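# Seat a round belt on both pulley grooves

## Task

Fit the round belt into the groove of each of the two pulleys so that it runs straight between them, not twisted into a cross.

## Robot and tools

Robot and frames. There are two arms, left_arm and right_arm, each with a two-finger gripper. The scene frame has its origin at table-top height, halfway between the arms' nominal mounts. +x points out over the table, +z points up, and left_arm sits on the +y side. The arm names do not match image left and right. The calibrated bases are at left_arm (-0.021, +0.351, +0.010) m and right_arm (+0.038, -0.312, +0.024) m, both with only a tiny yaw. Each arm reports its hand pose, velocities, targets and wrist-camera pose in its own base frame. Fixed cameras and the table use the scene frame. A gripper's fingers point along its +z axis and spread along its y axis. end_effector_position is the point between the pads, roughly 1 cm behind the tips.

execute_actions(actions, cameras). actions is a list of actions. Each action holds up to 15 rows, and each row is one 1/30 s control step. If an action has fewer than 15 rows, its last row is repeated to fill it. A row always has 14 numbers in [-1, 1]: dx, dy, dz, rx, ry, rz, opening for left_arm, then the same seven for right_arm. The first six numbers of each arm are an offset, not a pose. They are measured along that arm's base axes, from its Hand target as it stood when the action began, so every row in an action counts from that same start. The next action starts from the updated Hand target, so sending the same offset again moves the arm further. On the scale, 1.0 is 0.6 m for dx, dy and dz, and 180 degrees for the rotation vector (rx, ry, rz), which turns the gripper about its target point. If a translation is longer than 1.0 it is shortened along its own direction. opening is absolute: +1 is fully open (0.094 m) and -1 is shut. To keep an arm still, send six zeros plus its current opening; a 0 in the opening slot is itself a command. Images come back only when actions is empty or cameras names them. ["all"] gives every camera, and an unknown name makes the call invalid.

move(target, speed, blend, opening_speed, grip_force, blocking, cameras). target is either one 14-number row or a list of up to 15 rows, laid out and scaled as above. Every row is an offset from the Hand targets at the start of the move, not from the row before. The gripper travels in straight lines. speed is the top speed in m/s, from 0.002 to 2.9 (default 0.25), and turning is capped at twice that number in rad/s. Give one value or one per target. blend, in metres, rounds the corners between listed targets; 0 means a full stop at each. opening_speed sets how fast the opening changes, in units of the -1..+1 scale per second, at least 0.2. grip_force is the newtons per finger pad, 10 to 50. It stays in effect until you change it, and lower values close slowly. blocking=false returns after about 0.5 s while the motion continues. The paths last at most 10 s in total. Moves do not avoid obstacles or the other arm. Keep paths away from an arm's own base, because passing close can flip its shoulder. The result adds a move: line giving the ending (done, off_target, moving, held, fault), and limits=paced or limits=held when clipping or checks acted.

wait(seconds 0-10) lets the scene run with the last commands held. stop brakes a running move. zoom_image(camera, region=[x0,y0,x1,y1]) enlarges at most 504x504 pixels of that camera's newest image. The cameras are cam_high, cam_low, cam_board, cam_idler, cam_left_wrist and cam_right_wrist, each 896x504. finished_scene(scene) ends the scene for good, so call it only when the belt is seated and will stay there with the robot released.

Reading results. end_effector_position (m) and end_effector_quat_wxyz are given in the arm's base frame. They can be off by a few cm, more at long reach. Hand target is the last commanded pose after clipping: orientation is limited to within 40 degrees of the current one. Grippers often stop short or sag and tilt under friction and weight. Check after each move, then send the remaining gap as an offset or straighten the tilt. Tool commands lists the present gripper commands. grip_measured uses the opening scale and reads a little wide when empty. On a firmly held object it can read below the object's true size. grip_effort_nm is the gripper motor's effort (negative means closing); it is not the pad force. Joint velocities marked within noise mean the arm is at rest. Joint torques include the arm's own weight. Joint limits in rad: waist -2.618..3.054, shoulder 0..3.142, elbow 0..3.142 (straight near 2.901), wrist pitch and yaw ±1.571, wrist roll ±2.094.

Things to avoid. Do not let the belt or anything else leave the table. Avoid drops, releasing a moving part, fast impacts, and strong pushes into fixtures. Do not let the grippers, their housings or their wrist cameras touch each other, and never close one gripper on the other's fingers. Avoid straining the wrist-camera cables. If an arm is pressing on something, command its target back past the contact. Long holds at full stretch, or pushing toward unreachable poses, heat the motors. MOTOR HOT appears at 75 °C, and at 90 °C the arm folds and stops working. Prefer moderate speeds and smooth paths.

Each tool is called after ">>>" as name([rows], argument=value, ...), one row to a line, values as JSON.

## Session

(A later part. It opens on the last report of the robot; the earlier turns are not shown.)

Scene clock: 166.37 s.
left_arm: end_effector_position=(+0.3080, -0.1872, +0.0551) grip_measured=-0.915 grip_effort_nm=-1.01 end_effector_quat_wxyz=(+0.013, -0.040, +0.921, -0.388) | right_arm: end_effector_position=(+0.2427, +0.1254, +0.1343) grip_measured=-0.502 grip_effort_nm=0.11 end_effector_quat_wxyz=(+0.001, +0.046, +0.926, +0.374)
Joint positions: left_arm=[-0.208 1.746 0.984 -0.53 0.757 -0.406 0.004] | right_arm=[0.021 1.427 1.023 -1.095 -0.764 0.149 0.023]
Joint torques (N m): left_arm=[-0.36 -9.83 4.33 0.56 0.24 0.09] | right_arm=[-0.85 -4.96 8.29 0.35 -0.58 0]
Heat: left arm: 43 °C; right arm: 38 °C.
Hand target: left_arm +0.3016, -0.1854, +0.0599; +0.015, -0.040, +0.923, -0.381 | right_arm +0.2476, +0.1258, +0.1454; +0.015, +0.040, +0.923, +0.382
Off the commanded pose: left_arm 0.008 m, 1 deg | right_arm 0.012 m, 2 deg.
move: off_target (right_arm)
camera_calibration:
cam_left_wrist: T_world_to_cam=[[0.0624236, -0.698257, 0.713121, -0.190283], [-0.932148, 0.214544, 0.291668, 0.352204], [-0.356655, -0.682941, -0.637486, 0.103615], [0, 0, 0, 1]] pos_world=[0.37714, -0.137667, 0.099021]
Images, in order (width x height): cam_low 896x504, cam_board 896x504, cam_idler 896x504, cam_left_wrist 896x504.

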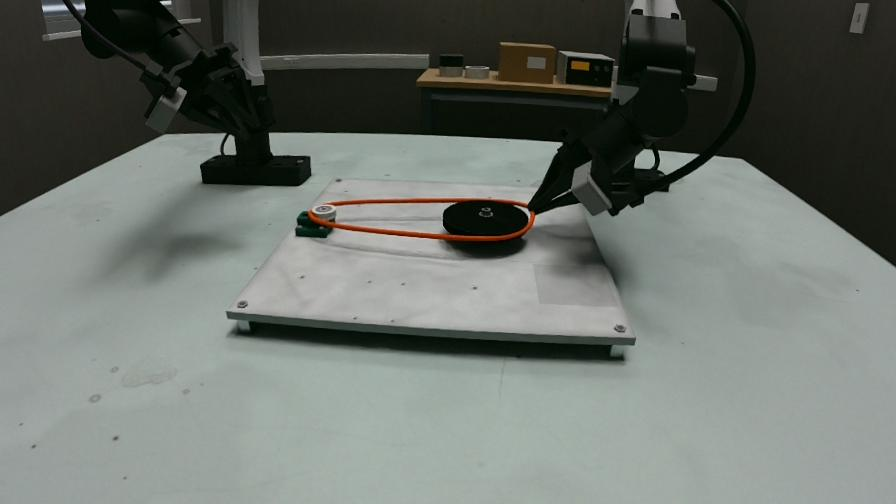

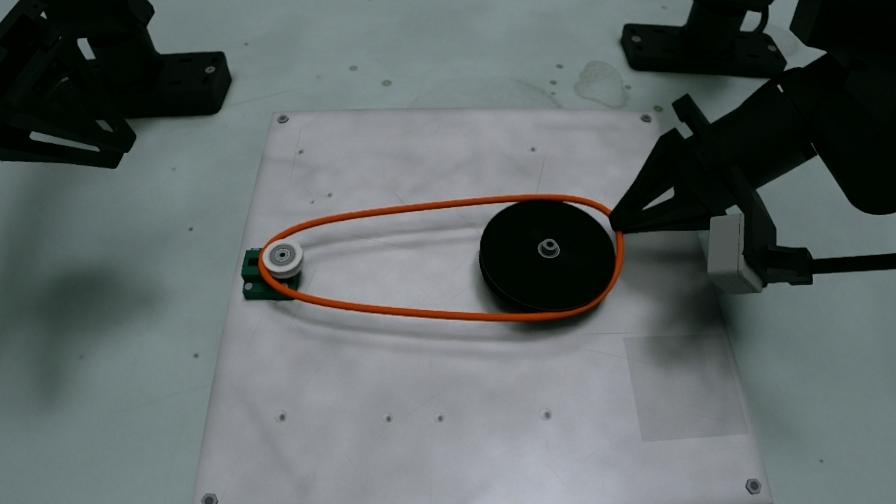

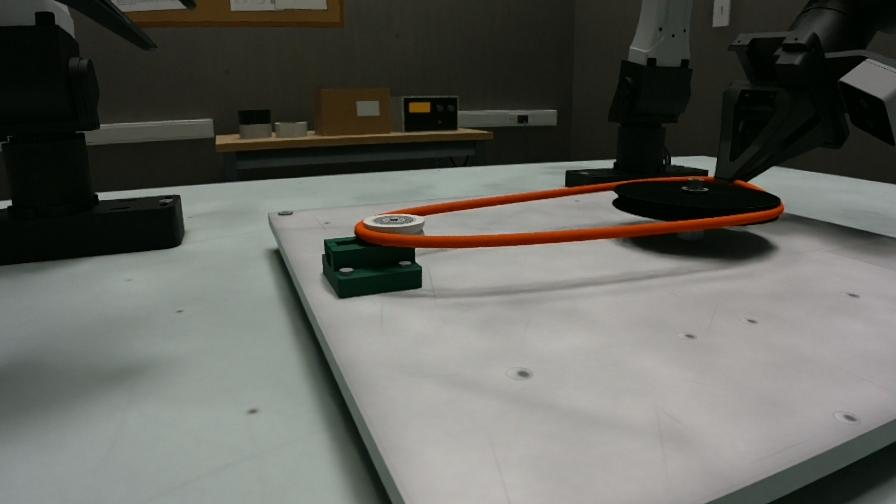

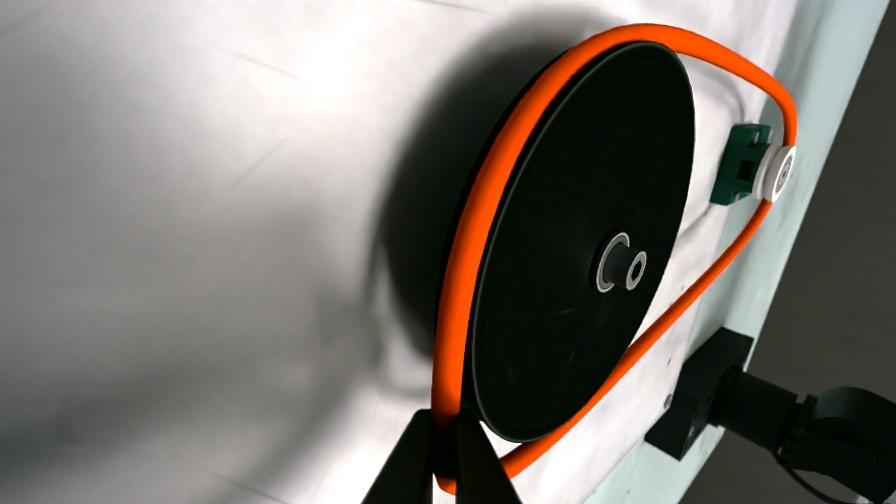

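>>> move([
  [0,0,-0.02,0,0,0,-0.97,0,0,0,0,0,0,-0.5],
  [0.012,-0.006,-0.024,0,0,0,-0.97,0,0,0,0,0,0,-0.5],
], speed=0.03, cameras=["cam_low","cam_left_wrist"])

>>> execute_actions(actions=[])

>>> zoom_image(camera="cam_idler", region=[560, 150, 840, 270])

>>> zoom_image(camera="cam_board", region=[440, 170, 680, 350])

Scene clock: 168.53 s.
left_arm: end_effector_position=(+0.3094, -0.1897, +0.0483) grip_measured=-0.915 grip_effort_nm=-1.01 end_effector_quat_wxyz=(+0.020, -0.036, +0.920, -0.390) | right_arm: end_effector_position=(+0.2427, +0.1254, +0.1343) grip_measured=-0.502 grip_effort_nm=0.11 end_effector_quat_wxyz=(+0.001, +0.046, +0.926, +0.374)
Joint positions: left_arm=[-0.215 1.756 0.96 -0.472 0.756 -0.413 0.004] | right_arm=[0.021 1.427 1.023 -1.095 -0.764 0.149 0.023]
Joint torques (N m): left_arm=[-0.38 -6.24 6.3 0.62 0.22 0.08] | right_arm=[-0.7 -4.77 8.16 0.33 -0.56 -0.05]
Heat: left arm: 43 °C; right arm: 38 °C.
Hand target: left_arm +0.3088, -0.1891, +0.0456; +0.015, -0.040, +0.923, -0.381 | right_arm +0.2476, +0.1258, +0.1454; +0.015, +0.040, +0.923, +0.382
Off the commanded pose: left_arm 0.003 m, 1 deg | right_arm 0.012 m, 2 deg.
move: off_target (right_arm)
camera_calibration:
cam_left_wrist: T_world_to_cam=[[0.0491528, -0.694844, 0.717479, -0.182712], [-0.936784, 0.217092, 0.27442, 0.358727], [-0.346438, -0.685611, -0.640249, 0.0944581], [0, 0, 0, 1]] pos_world=[0.377755, -0.140071, 0.0931267]
Images, in order (width x height): cam_low 896x504, cam_left_wrist 896x504.

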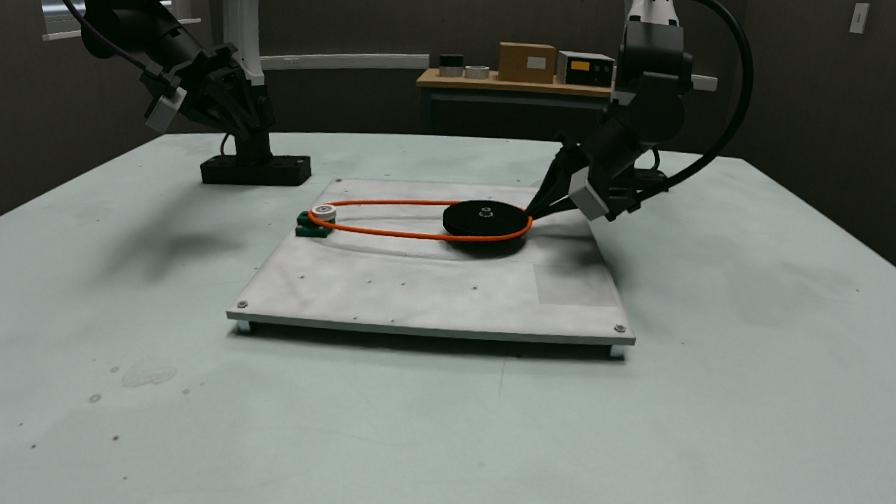

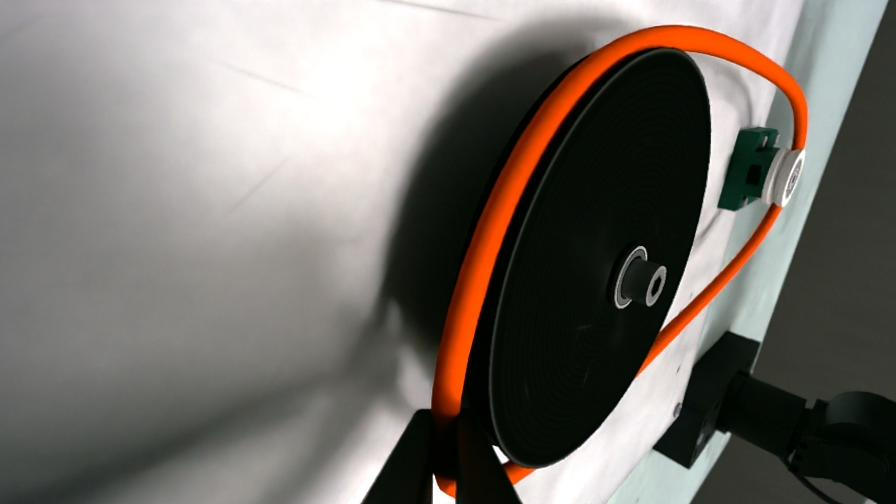

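Scene clock: 168.53 s.
left_arm: end_effector_position=(+0.3094, -0.1897, +0.0483) grip_measured=-0.915 grip_effort_nm=-1.01 end_effector_quat_wxyz=(+0.020, -0.036, +0.920, -0.390) | right_arm: end_effector_position=(+0.2427, +0.1254, +0.1343) grip_measured=-0.502 grip_effort_nm=0.11 end_effector_quat_wxyz=(+0.001, +0.046, +0.926, +0.374)
Joint positions: left_arm=[-0.215 1.756 0.96 -0.472 0.756 -0.413 0.004] | right_arm=[0.021 1.427 1.023 -1.095 -0.764 0.149 0.023]
Joint velocities: within noise
Joint torques (N m): left_arm=[-0.38 -6.24 6.3 0.62 0.22 0.08] | right_arm=[-0.7 -4.77 8.16 0.33 -0.56 -0.05]
Motor temperatures (°C): left_arm=[27 43 36 33 25 25 29] | right_arm=[26 34 38 30 25 27 26]
Heat: left arm: 43 °C; right arm: 38 °C.
Hand target: left_arm +0.3088, -0.1891, +0.0456; +0.015, -0.040, +0.923, -0.381 | right_arm +0.2476, +0.1258, +0.1454; +0.015, +0.040, +0.923, +0.382
Tool commands: left_gripper/opening=-0.97 right_gripper/opening=-0.5
Off the commanded pose: left_arm 0.003 m, 1 deg | right_arm 0.012 m, 2 deg.
camera_calibration:
cam_left_wrist: T_world_to_cam=[[0.0491528, -0.694844, 0.717479, -0.182712], [-0.936784, 0.217092, 0.27442, 0.358727], [-0.346438, -0.685611, -0.640249, 0.0944581], [0, 0, 0, 1]] pos_world=[0.377755, -0.140071, 0.0931267]
cam_right_wrist: T_world_to_cam=[[-0.0834689, -0.718256, -0.690755, 0.205097], [-0.919659, -0.211412, 0.330958, 0.244006], [-0.383746, 0.662883, -0.642904, 0.187263], [0, 0, 0, 1]] pos_world=[0.313383, 0.0747645, 0.181309]

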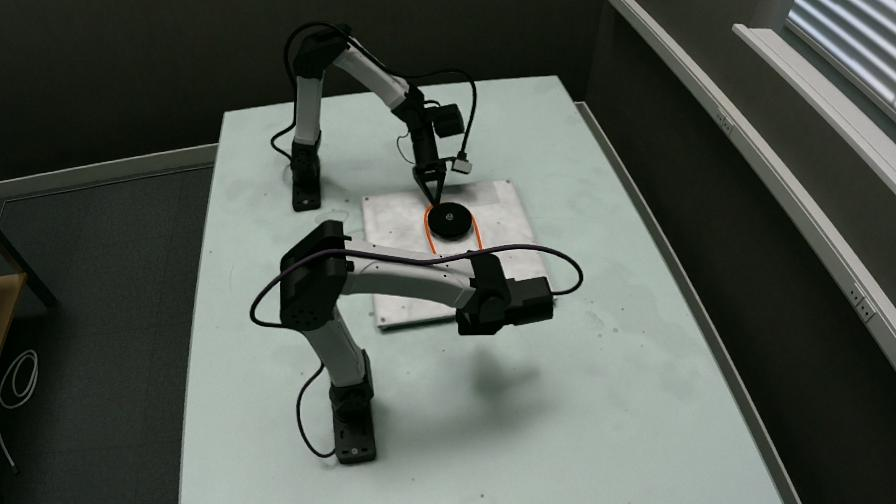

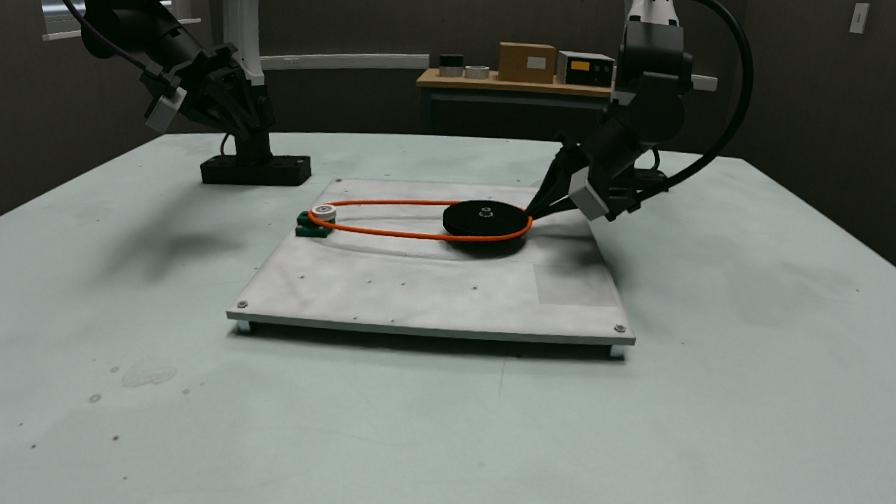

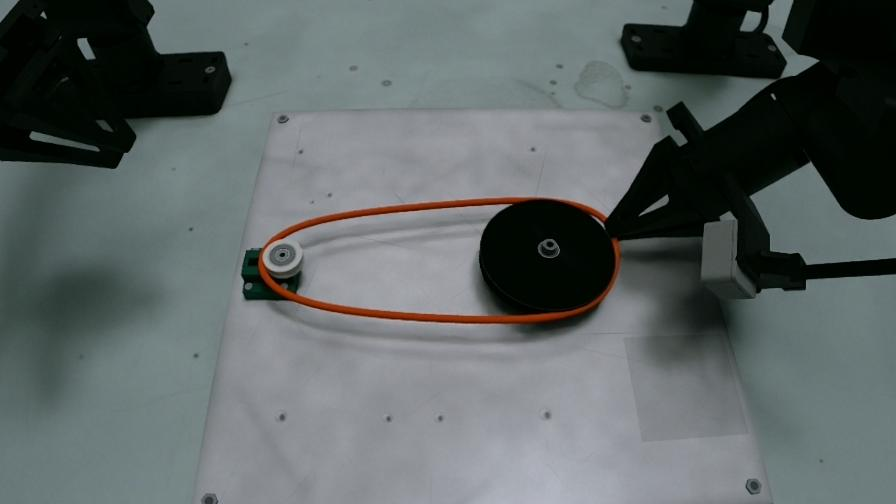

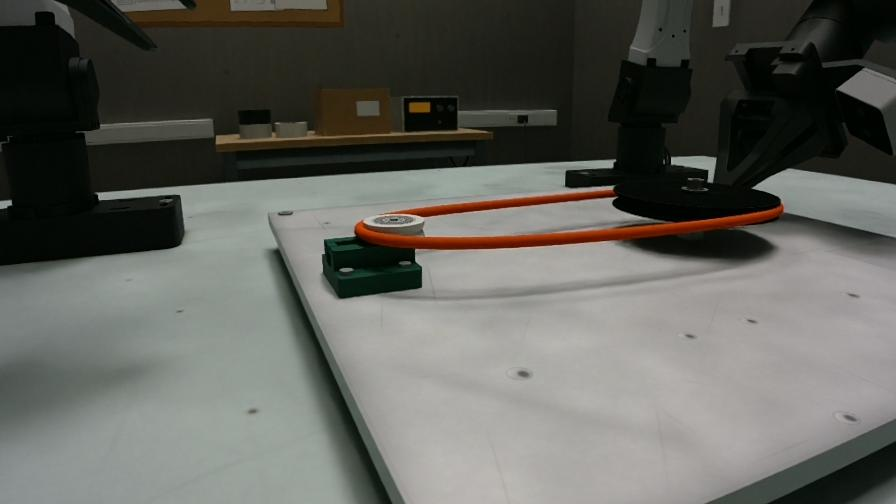

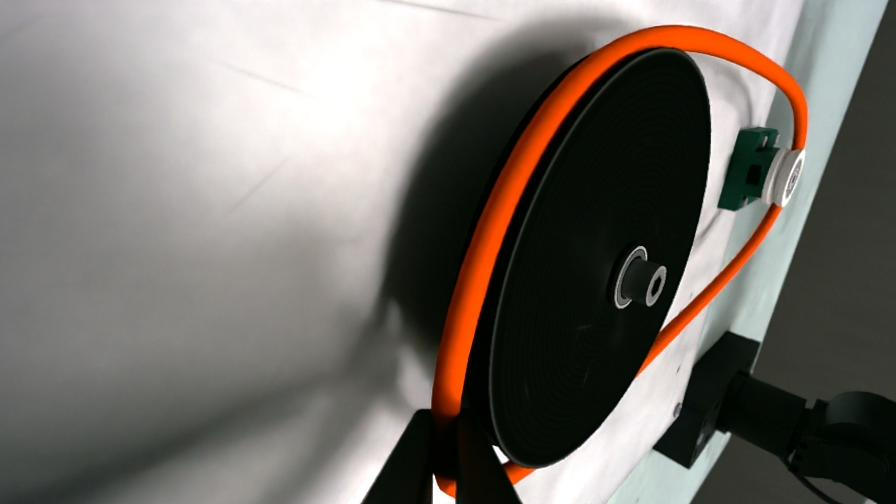

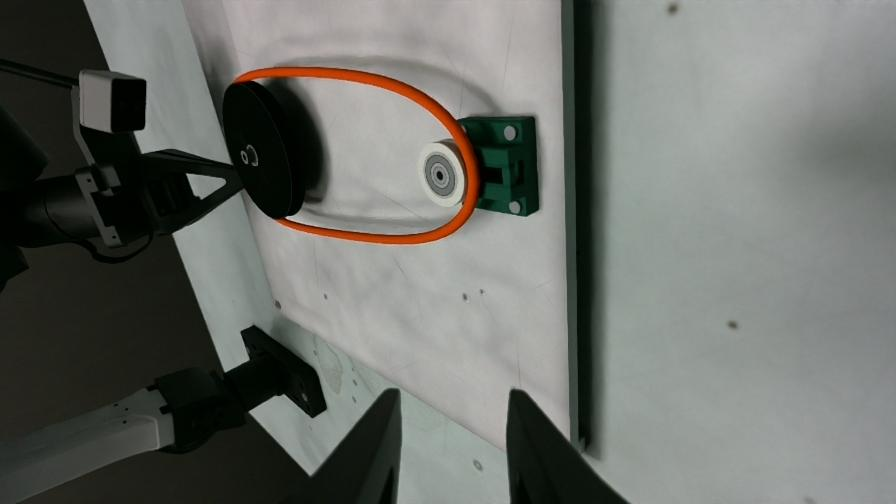

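Scaled by 1.800 from the camera's 896x504 image, which has a finer 1280x720 frame.

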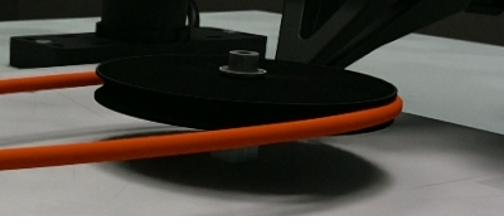

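Scaled by 2.100 from the camera's 896x504 image, which has a finer 1280x720 frame.

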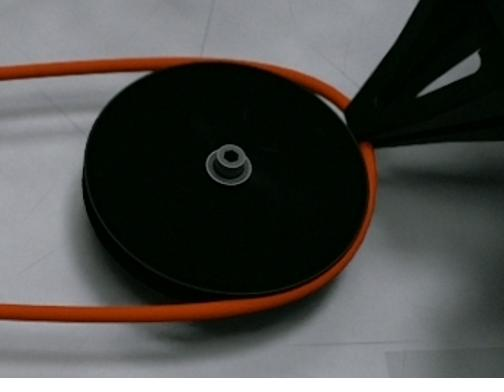

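>>> move([
  [0,-0.006,0.0,0,0,0,-0.97,0,0,0,0,0,0,-0.5],
  [0,-0.006,0,0,0,0,-0.6,0,0,0,0,0,0,-0.5],
  [0,0.08,0.075,0,0,0,-0.6,0,0,0,0,0,0,-0.5],
  [0,0.15,0.2,0,0,0,-0.6,0,0,0,0,0,0,-0.5],
], speed=[0.04,0.04,0.06,0.15], opening_speed=0.4, cameras=["all"])

>>> zoom_image(camera="cam_idler", region=[310, 150, 840, 300])

>>> zoom_image(camera="cam_low", region=[290, 180, 560, 270])

>>> zoom_image(camera="cam_board", region=[440, 170, 680, 350])

Scene clock: 174.50 s.
left_arm: end_effector_position=(+0.3022, -0.0993, +0.1498) grip_measured=-0.602 grip_effort_nm=0.14 end_effector_quat_wxyz=(-0.009, -0.052, +0.926, -0.374) | right_arm: end_effector_position=(+0.2427, +0.1254, +0.1343) grip_measured=-0.502 grip_effort_nm=0.11 end_effector_quat_wxyz=(+0.001, +0.046, +0.926, +0.374)
Joint positions: left_arm=[0.071 1.689 1.344 -1.264 0.765 -0.025 0.019] | right_arm=[0.021 1.427 1.023 -1.095 -0.764 0.149 0.023]
Joint torques (N m): left_arm=[0.73 -7.86 8.77 0.12 0.63 0.31] | right_arm=[-0.87 -4.89 8.24 0.34 -0.53 -0.03]
Heat: left arm: 43 °C; right arm: 38 °C.
Hand target: left_arm +0.3087, -0.0991, +0.1655; +0.015, -0.040, +0.924, -0.381 | right_arm +0.2476, +0.1258, +0.1454; +0.015, +0.040, +0.923, +0.382
Off the commanded pose: left_arm 0.017 m, 3 deg | right_arm 0.012 m, 2 deg.
move: off_target (left_arm, right_arm)
camera_calibration:
cam_left_wrist: T_world_to_cam=[[0.101681, -0.717761, 0.688826, -0.206335], [-0.916979, 0.200875, 0.344673, 0.28637], [-0.38576, -0.666685, -0.637746, 0.232321], [0, 0, 0, 1]] pos_world=[0.373196, -0.0507389, 0.191587]
cam_right_wrist: T_world_to_cam=[[-0.0834689, -0.718256, -0.690755, 0.205097], [-0.919659, -0.211412, 0.330958, 0.244006], [-0.383746, 0.662883, -0.642904, 0.187263], [0, 0, 0, 1]] pos_world=[0.313383, 0.0747645, 0.181309]

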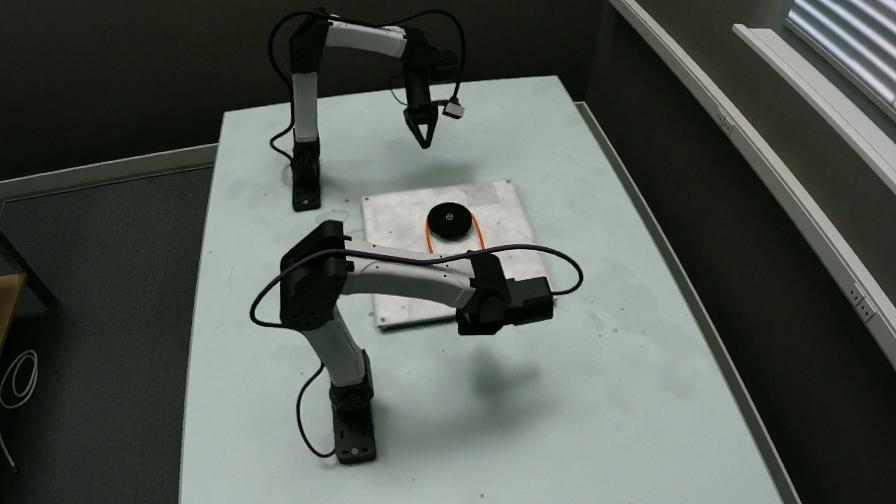

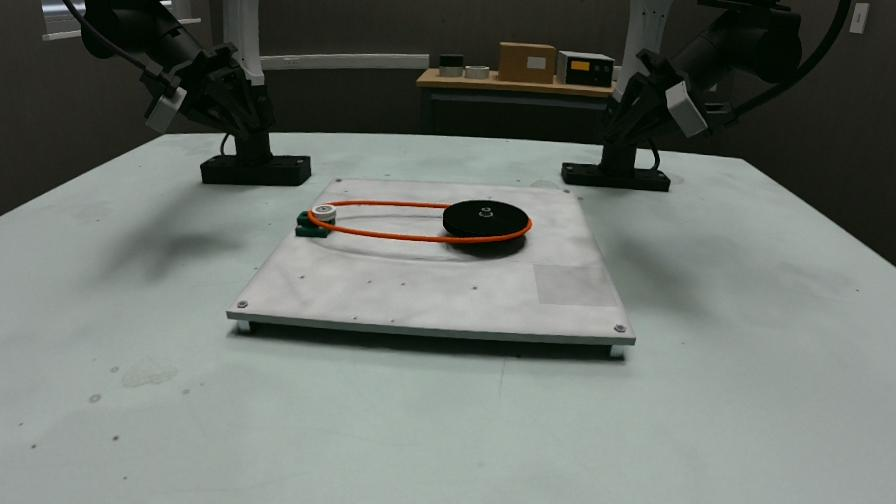

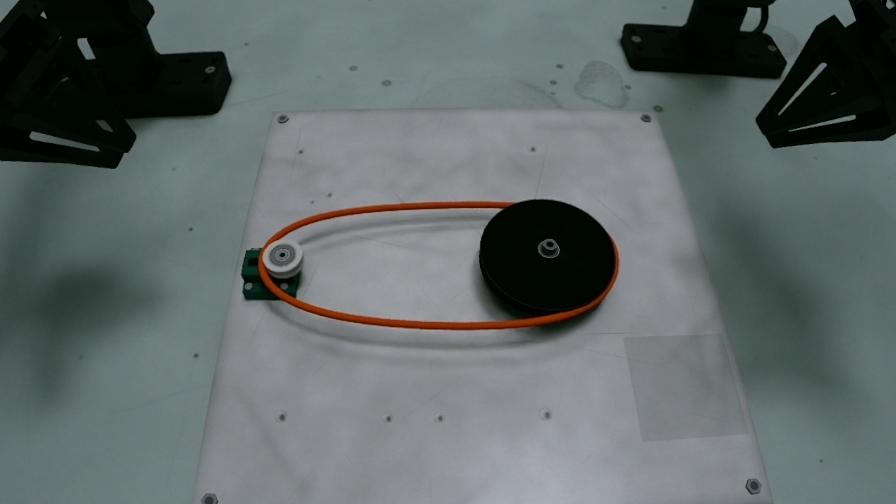

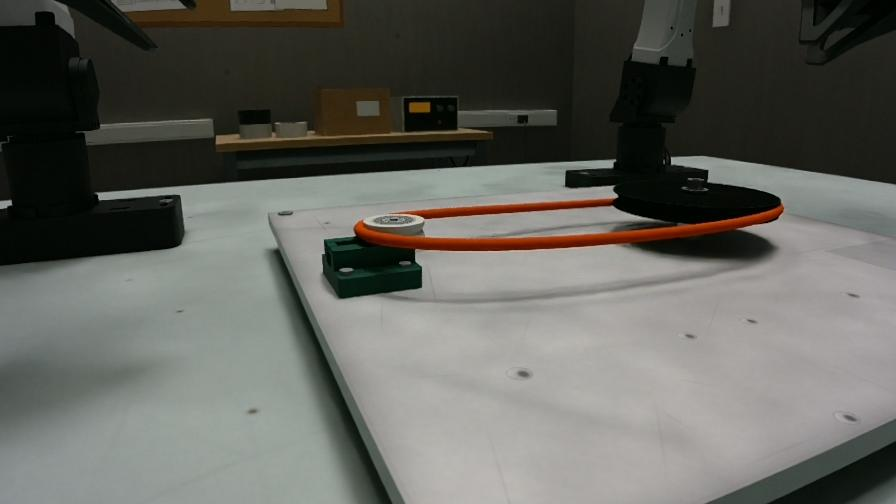

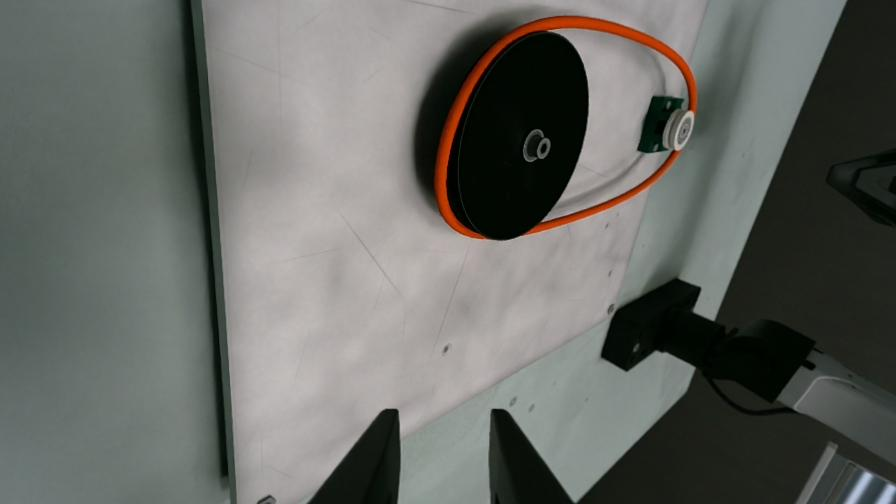

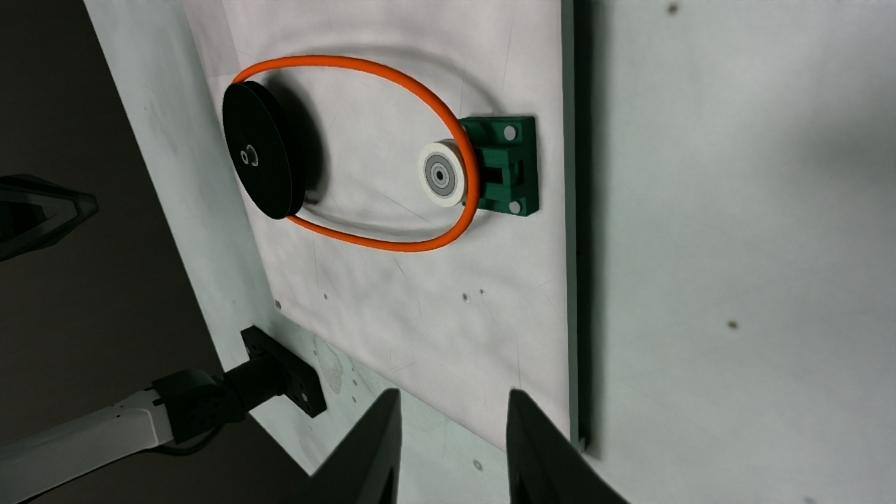

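Region (310, 150, 840, 300) is 530x150 pixels. A region can be at most 504 by 504 pixels.

Scaled by 1.867 from the camera's 896x504 image, which has a finer 1280x720 frame.

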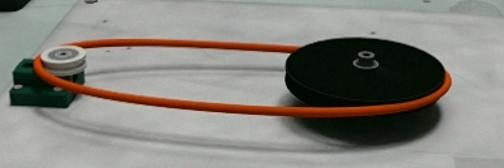

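Scaled by 2.100 from the camera's 896x504 image, which has a finer 1280x720 frame.

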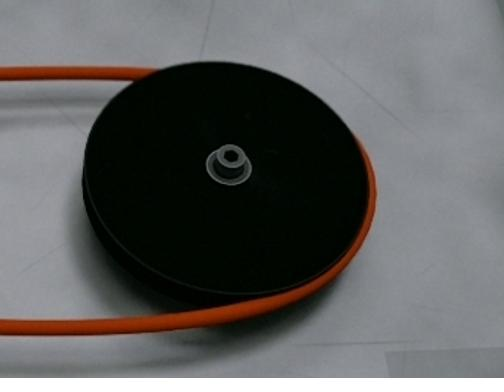

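>>> zoom_image(camera="cam_idler", region=[320, 190, 480, 290])

>>> zoom_image(camera="cam_idler", region=[580, 150, 820, 270])

>>> zoom_image(camera="cam_left_wrist", region=[400, 0, 720, 250])

>>> zoom_image(camera="cam_right_wrist", region=[200, 30, 560, 260])

Scaled by 3.150 from the camera's 896x504 image, which has a finer 1280x720 frame.

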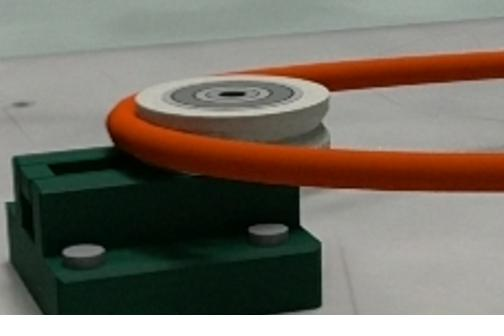

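Scaled by 2.100 from the camera's 896x504 image, which has a finer 1280x720 frame.

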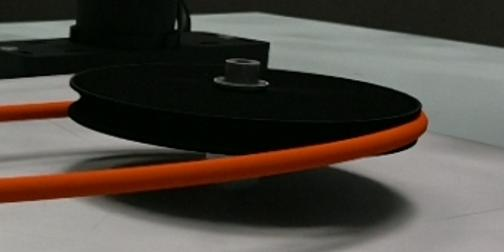

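Scaled by 1.575 from the camera's 896x504 image, which has a finer 1280x720 frame.

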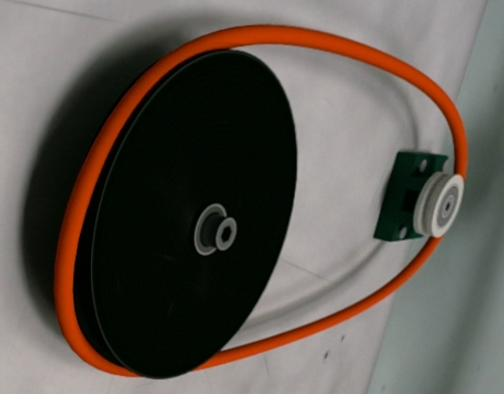

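Scaled by 1.400 from the camera's 896x504 image, which has a finer 1280x720 frame.

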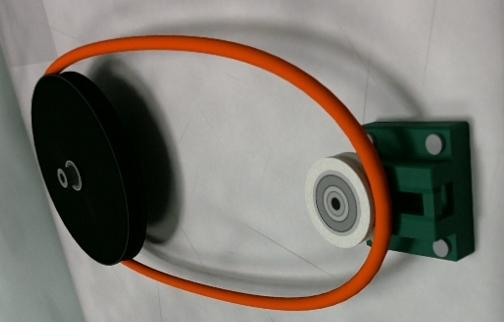

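>>> move(target=[-0.15,0.06,-0.13,0,0,0,-0.6,0,0,0,0,0,0,-0.5], speed=0.15, cameras=["cam_left_wrist","cam_idler"])

>>> zoom_image(camera="cam_left_wrist", region=[250, 0, 750, 350])

Scene clock: 180.33 s.
left_arm: end_effector_position=(+0.2179, -0.0652, +0.0858) grip_measured=-0.602 grip_effort_nm=0.14 end_effector_quat_wxyz=(-0.002, -0.050, +0.921, -0.385) | right_arm: end_effector_position=(+0.2427, +0.1254, +0.1343) grip_measured=-0.502 grip_effort_nm=0.11 end_effector_quat_wxyz=(+0.001, +0.046, +0.926, +0.374)
Joint positions: left_arm=[0.269 1.506 0.873 -1.156 0.767 0.25 0.019] | right_arm=[0.021 1.427 1.023 -1.095 -0.764 0.149 0.023]
Joint torques (N m): left_arm=[0.85 -6.53 4.44 0.01 0.41 0.32] | right_arm=[-0.84 -4.9 8.32 0.34 -0.53 -0.02]
Heat: left arm: 42 °C; right arm: 38 °C.
Hand target: left_arm +0.2188, -0.0631, +0.0875; +0.015, -0.040, +0.923, -0.381 | right_arm +0.2476, +0.1258, +0.1454; +0.015, +0.040, +0.923, +0.382
Off the commanded pose: left_arm 0.003 m, 2 deg | right_arm 0.012 m, 2 deg.
move: off_target (right_arm)
camera_calibration:
cam_left_wrist: T_world_to_cam=[[0.0922353, -0.700537, 0.70763, -0.127581], [-0.922448, 0.207482, 0.325638, 0.227578], [-0.374942, -0.682788, -0.627072, 0.177406], [0, 0, 0, 1]] pos_world=[0.288213, -0.0154634, 0.127418]
Images, in order (width x height): cam_idler 896x504, cam_left_wrist 896x504.

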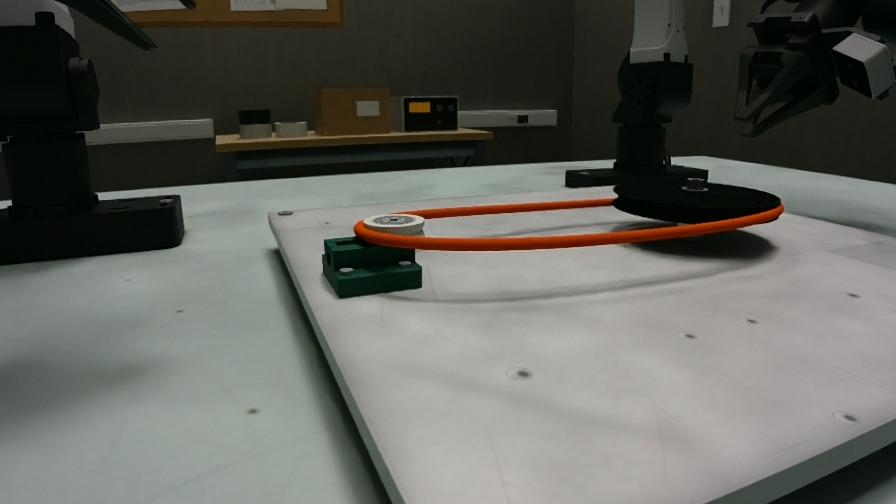

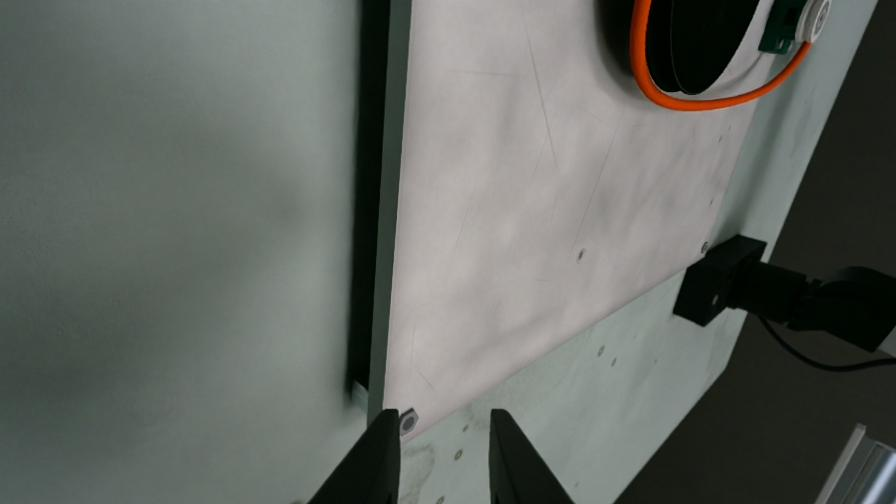

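Scaled by 1.008 from the camera's 896x504 image, which has a finer 1280x720 frame.

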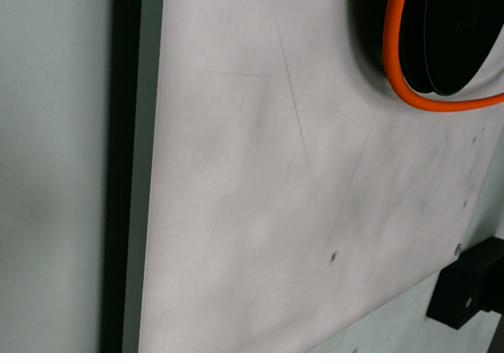

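>>> zoom_image(camera="cam_left_wrist", region=[600, 0, 840, 130])

Scaled by 2.100 from the camera's 896x504 image, which has a finer 1280x720 frame.

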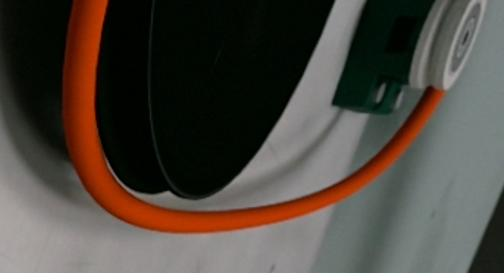

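>>> move([
  [0.15,-0.078,0.104,0,0,0,-0.5,0,0,0,0,0,0,-0.5],
  [0.15,-0.17,-0.02,0,0,0,-0.5,0,0,0,0,0,0,-0.5],
], speed=0.15, cameras=["cam_left_wrist","cam_idler","cam_board"])

>>> zoom_image(camera="cam_left_wrist", region=[350, 150, 850, 504])

Scene clock: 185.10 s.
left_arm: end_effector_position=(+0.3091, -0.1646, +0.0798) grip_measured=-0.502 grip_effort_nm=0.14 end_effector_quat_wxyz=(+0.014, -0.039, +0.922, -0.386) | right_arm: end_effector_position=(+0.2427, +0.1254, +0.1343) grip_measured=-0.502 grip_effort_nm=0.11 end_effector_quat_wxyz=(+0.001, +0.046, +0.926, +0.374)
Joint positions: left_arm=[-0.136 1.706 1.054 -0.707 0.77 -0.306 0.023] | right_arm=[0.021 1.427 1.023 -1.095 -0.764 0.149 0.023]
Joint torques (N m): left_arm=[-0.44 -6.5 4.79 0.79 0.3 0.03] | right_arm=[-0.9 -4.79 8.34 0.36 -0.58 -0.05]
Heat: left arm: 41 °C; right arm: 38 °C.
Hand target: left_arm +0.3088, -0.1651, +0.0756; +0.015, -0.040, +0.923, -0.381 | right_arm +0.2476, +0.1258, +0.1454; +0.015, +0.040, +0.923, +0.382
Off the commanded pose: left_arm 0.004 m, 1 deg | right_arm 0.012 m, 2 deg.
move: off_target (right_arm)
camera_calibration:
cam_left_wrist: T_world_to_cam=[[0.0595372, -0.701216, 0.710458, -0.191656], [-0.932604, 0.214719, 0.290079, 0.341444], [-0.355957, -0.679847, -0.641173, 0.135684], [0, 0, 0, 1]] pos_world=[0.37814, -0.115463, 0.124115]
Images, in order (width x height): cam_board 896x504, cam_idler 896x504, cam_left_wrist 896x504.

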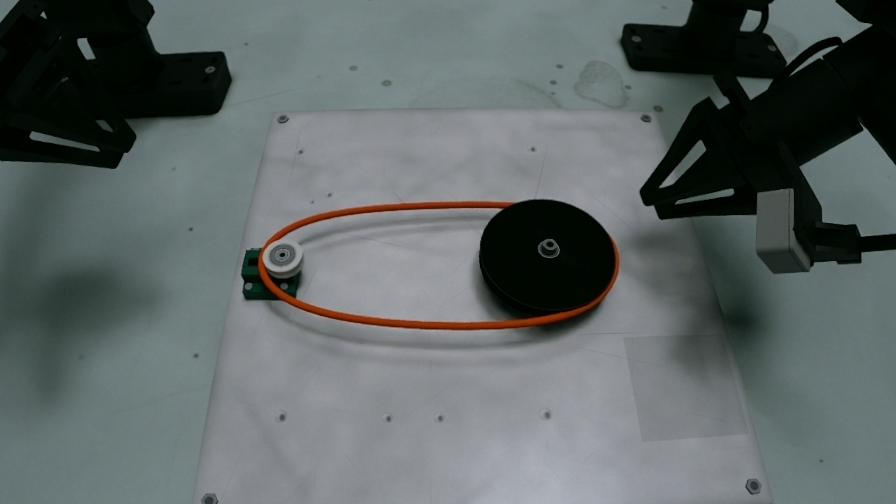

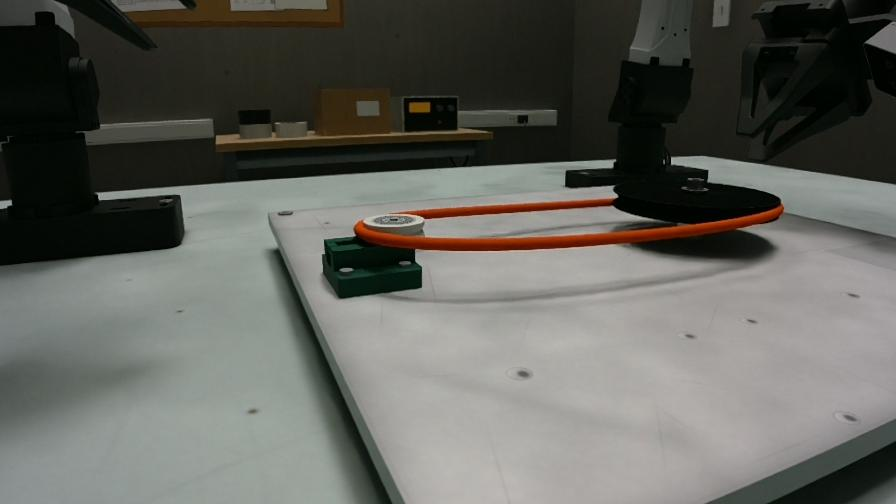

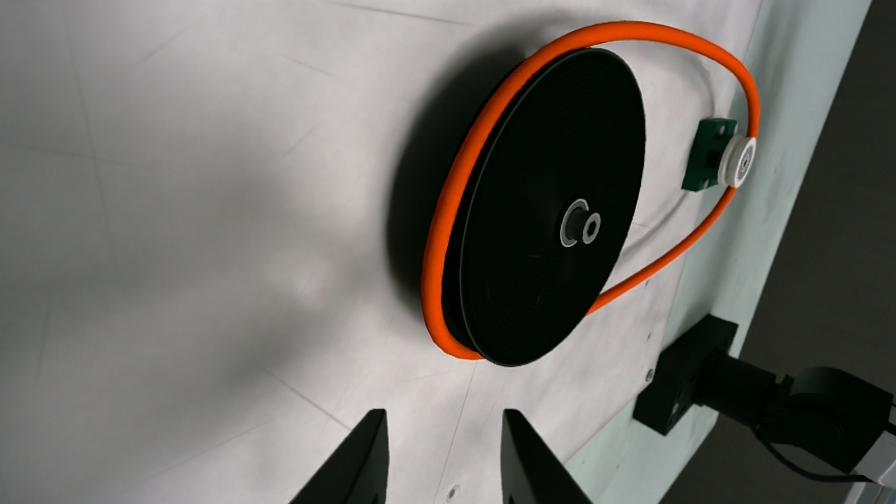

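Scaled by 1.008 from the camera's 896x504 image, which has a finer 1280x720 frame.

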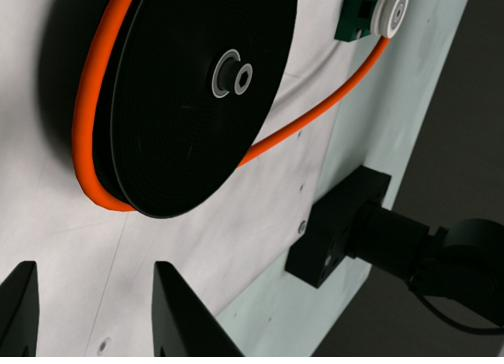

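>>> zoom_image(camera="cam_low", region=[430, 185, 550, 260])

>>> zoom_image(camera="cam_idler", region=[700, 160, 800, 240])

>>> zoom_image(camera="cam_left_wrist", region=[400, 250, 560, 380])

This scene's latest camera images include none from cam_low. They are from: cam_board, cam_idler, cam_left_wrist. cam_low's image comes with the result of a call that names it in "cameras".

Scaled by 5.040 from the camera's 896x504 image, which has a finer 1280x720 frame.

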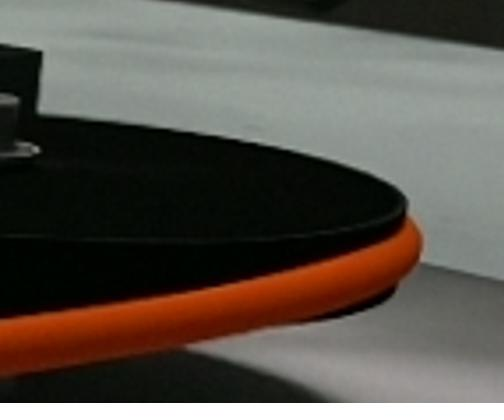

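Scaled by 3.150 from the camera's 896x504 image, which has a finer 1280x720 frame.

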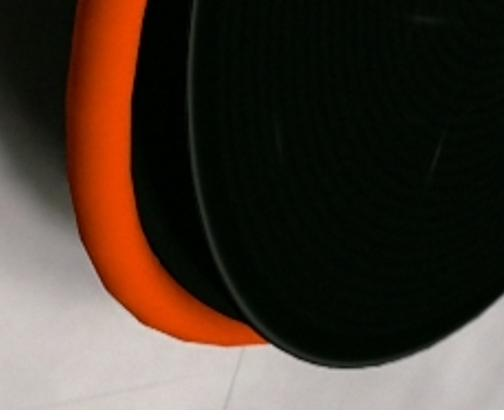

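>>> move([
  [0,-0.042,-0.054,0,0,0,-0.5,0,0,0,0,0,0,-0.5],
  [0,-0.042,-0.054,0,0,0,-0.97,0,0,0,0,0,0,-0.5],
], speed=0.06, opening_speed=0.4, cameras=["cam_left_wrist","cam_low","cam_board"])

>>> zoom_image(camera="cam_board", region=[440, 170, 680, 350])

Scene clock: 191.00 s.
left_arm: end_effector_position=(+0.3123, -0.1942, +0.0541) grip_measured=-0.967 grip_effort_nm=-0.15 end_effector_quat_wxyz=(+0.020, -0.031, +0.914, -0.404) | right_arm: end_effector_position=(+0.2427, +0.1254, +0.1343) grip_measured=-0.502 grip_effort_nm=0.11 end_effector_quat_wxyz=(+0.001, +0.046, +0.926, +0.374)
Joint positions: left_arm=[-0.215 1.763 0.975 -0.47 0.786 -0.415 0.002] | right_arm=[0.021 1.427 1.023 -1.095 -0.764 0.149 0.023]
Joint torques (N m): left_arm=[-0.65 -6.43 4.63 0.73 -0.1 0.05] | right_arm=[-0.88 -4.94 8.12 0.34 -0.58 -0.04]
Heat: left arm: 40 °C; right arm: 39 °C.
Hand target: left_arm +0.3088, -0.1904, +0.0432; +0.015, -0.040, +0.923, -0.381 | right_arm +0.2476, +0.1258, +0.1454; +0.015, +0.040, +0.923, +0.382
Off the commanded pose: left_arm 0.012 m, 3 deg | right_arm 0.012 m, 2 deg.
move: off_target (left_arm, right_arm)
camera_calibration:
cam_left_wrist: T_world_to_cam=[[0.0404167, -0.673276, 0.738286, -0.184462], [-0.935879, 0.23331, 0.264, 0.364282], [-0.349995, -0.701616, -0.620676, 0.0930493], [0, 0, 0, 1]] pos_world=[0.380946, -0.1439, 0.0977683]
Images, in order (width x height): cam_low 896x504, cam_board 896x504, cam_left_wrist 896x504.

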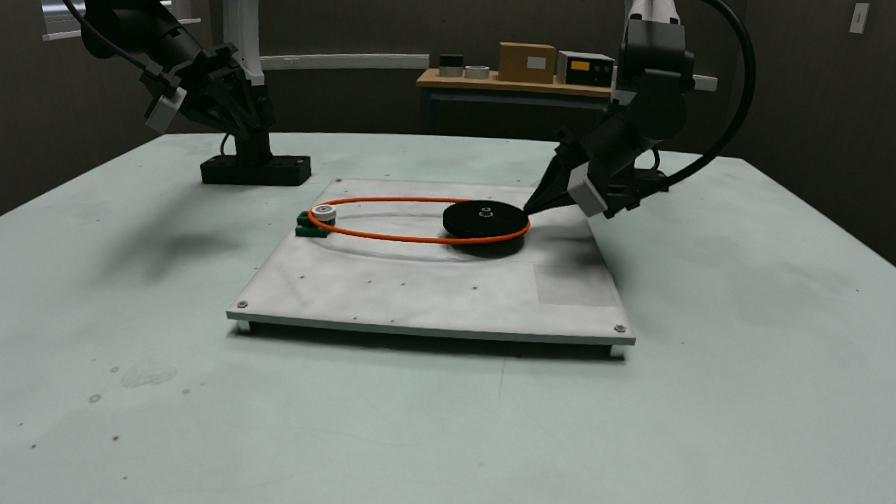

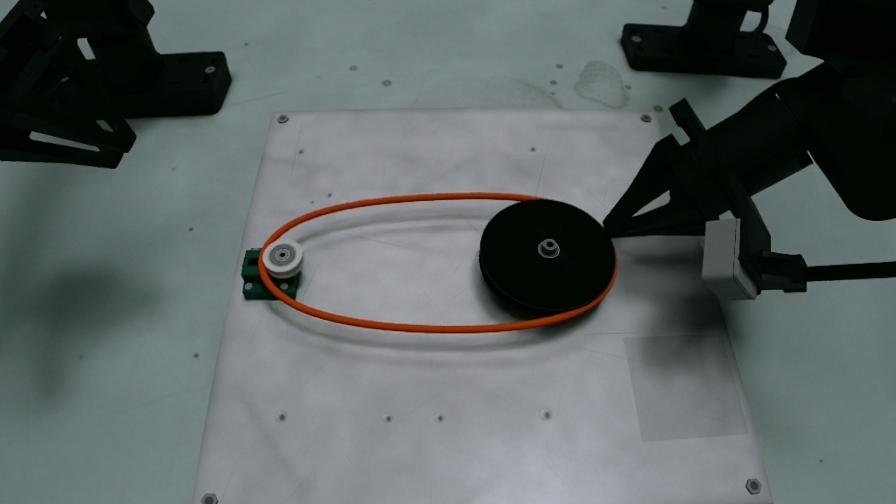

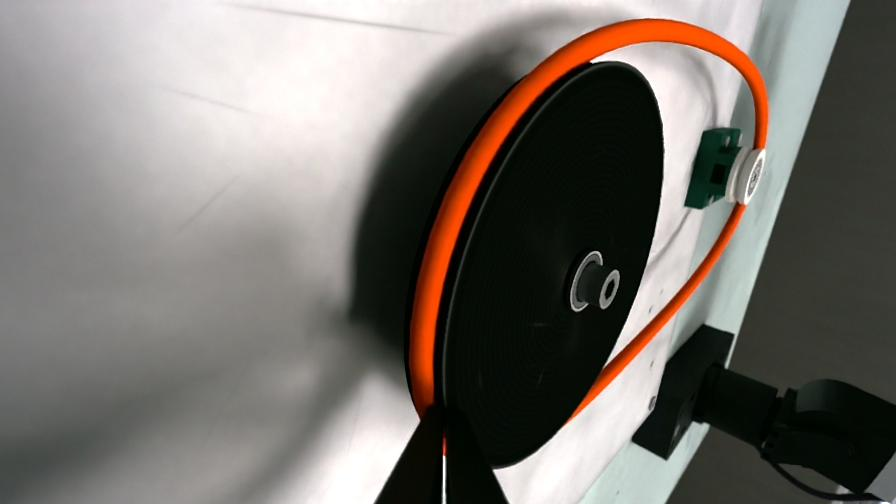

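Scaled by 2.100 from the camera's 896x504 image, which has a finer 1280x720 frame.

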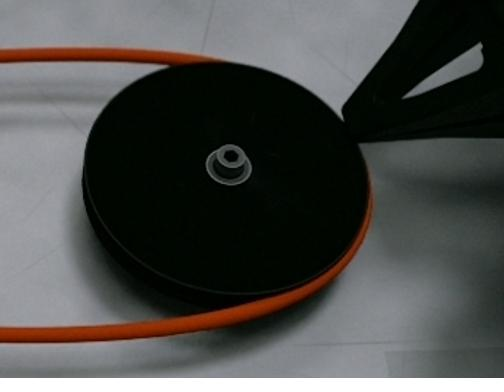

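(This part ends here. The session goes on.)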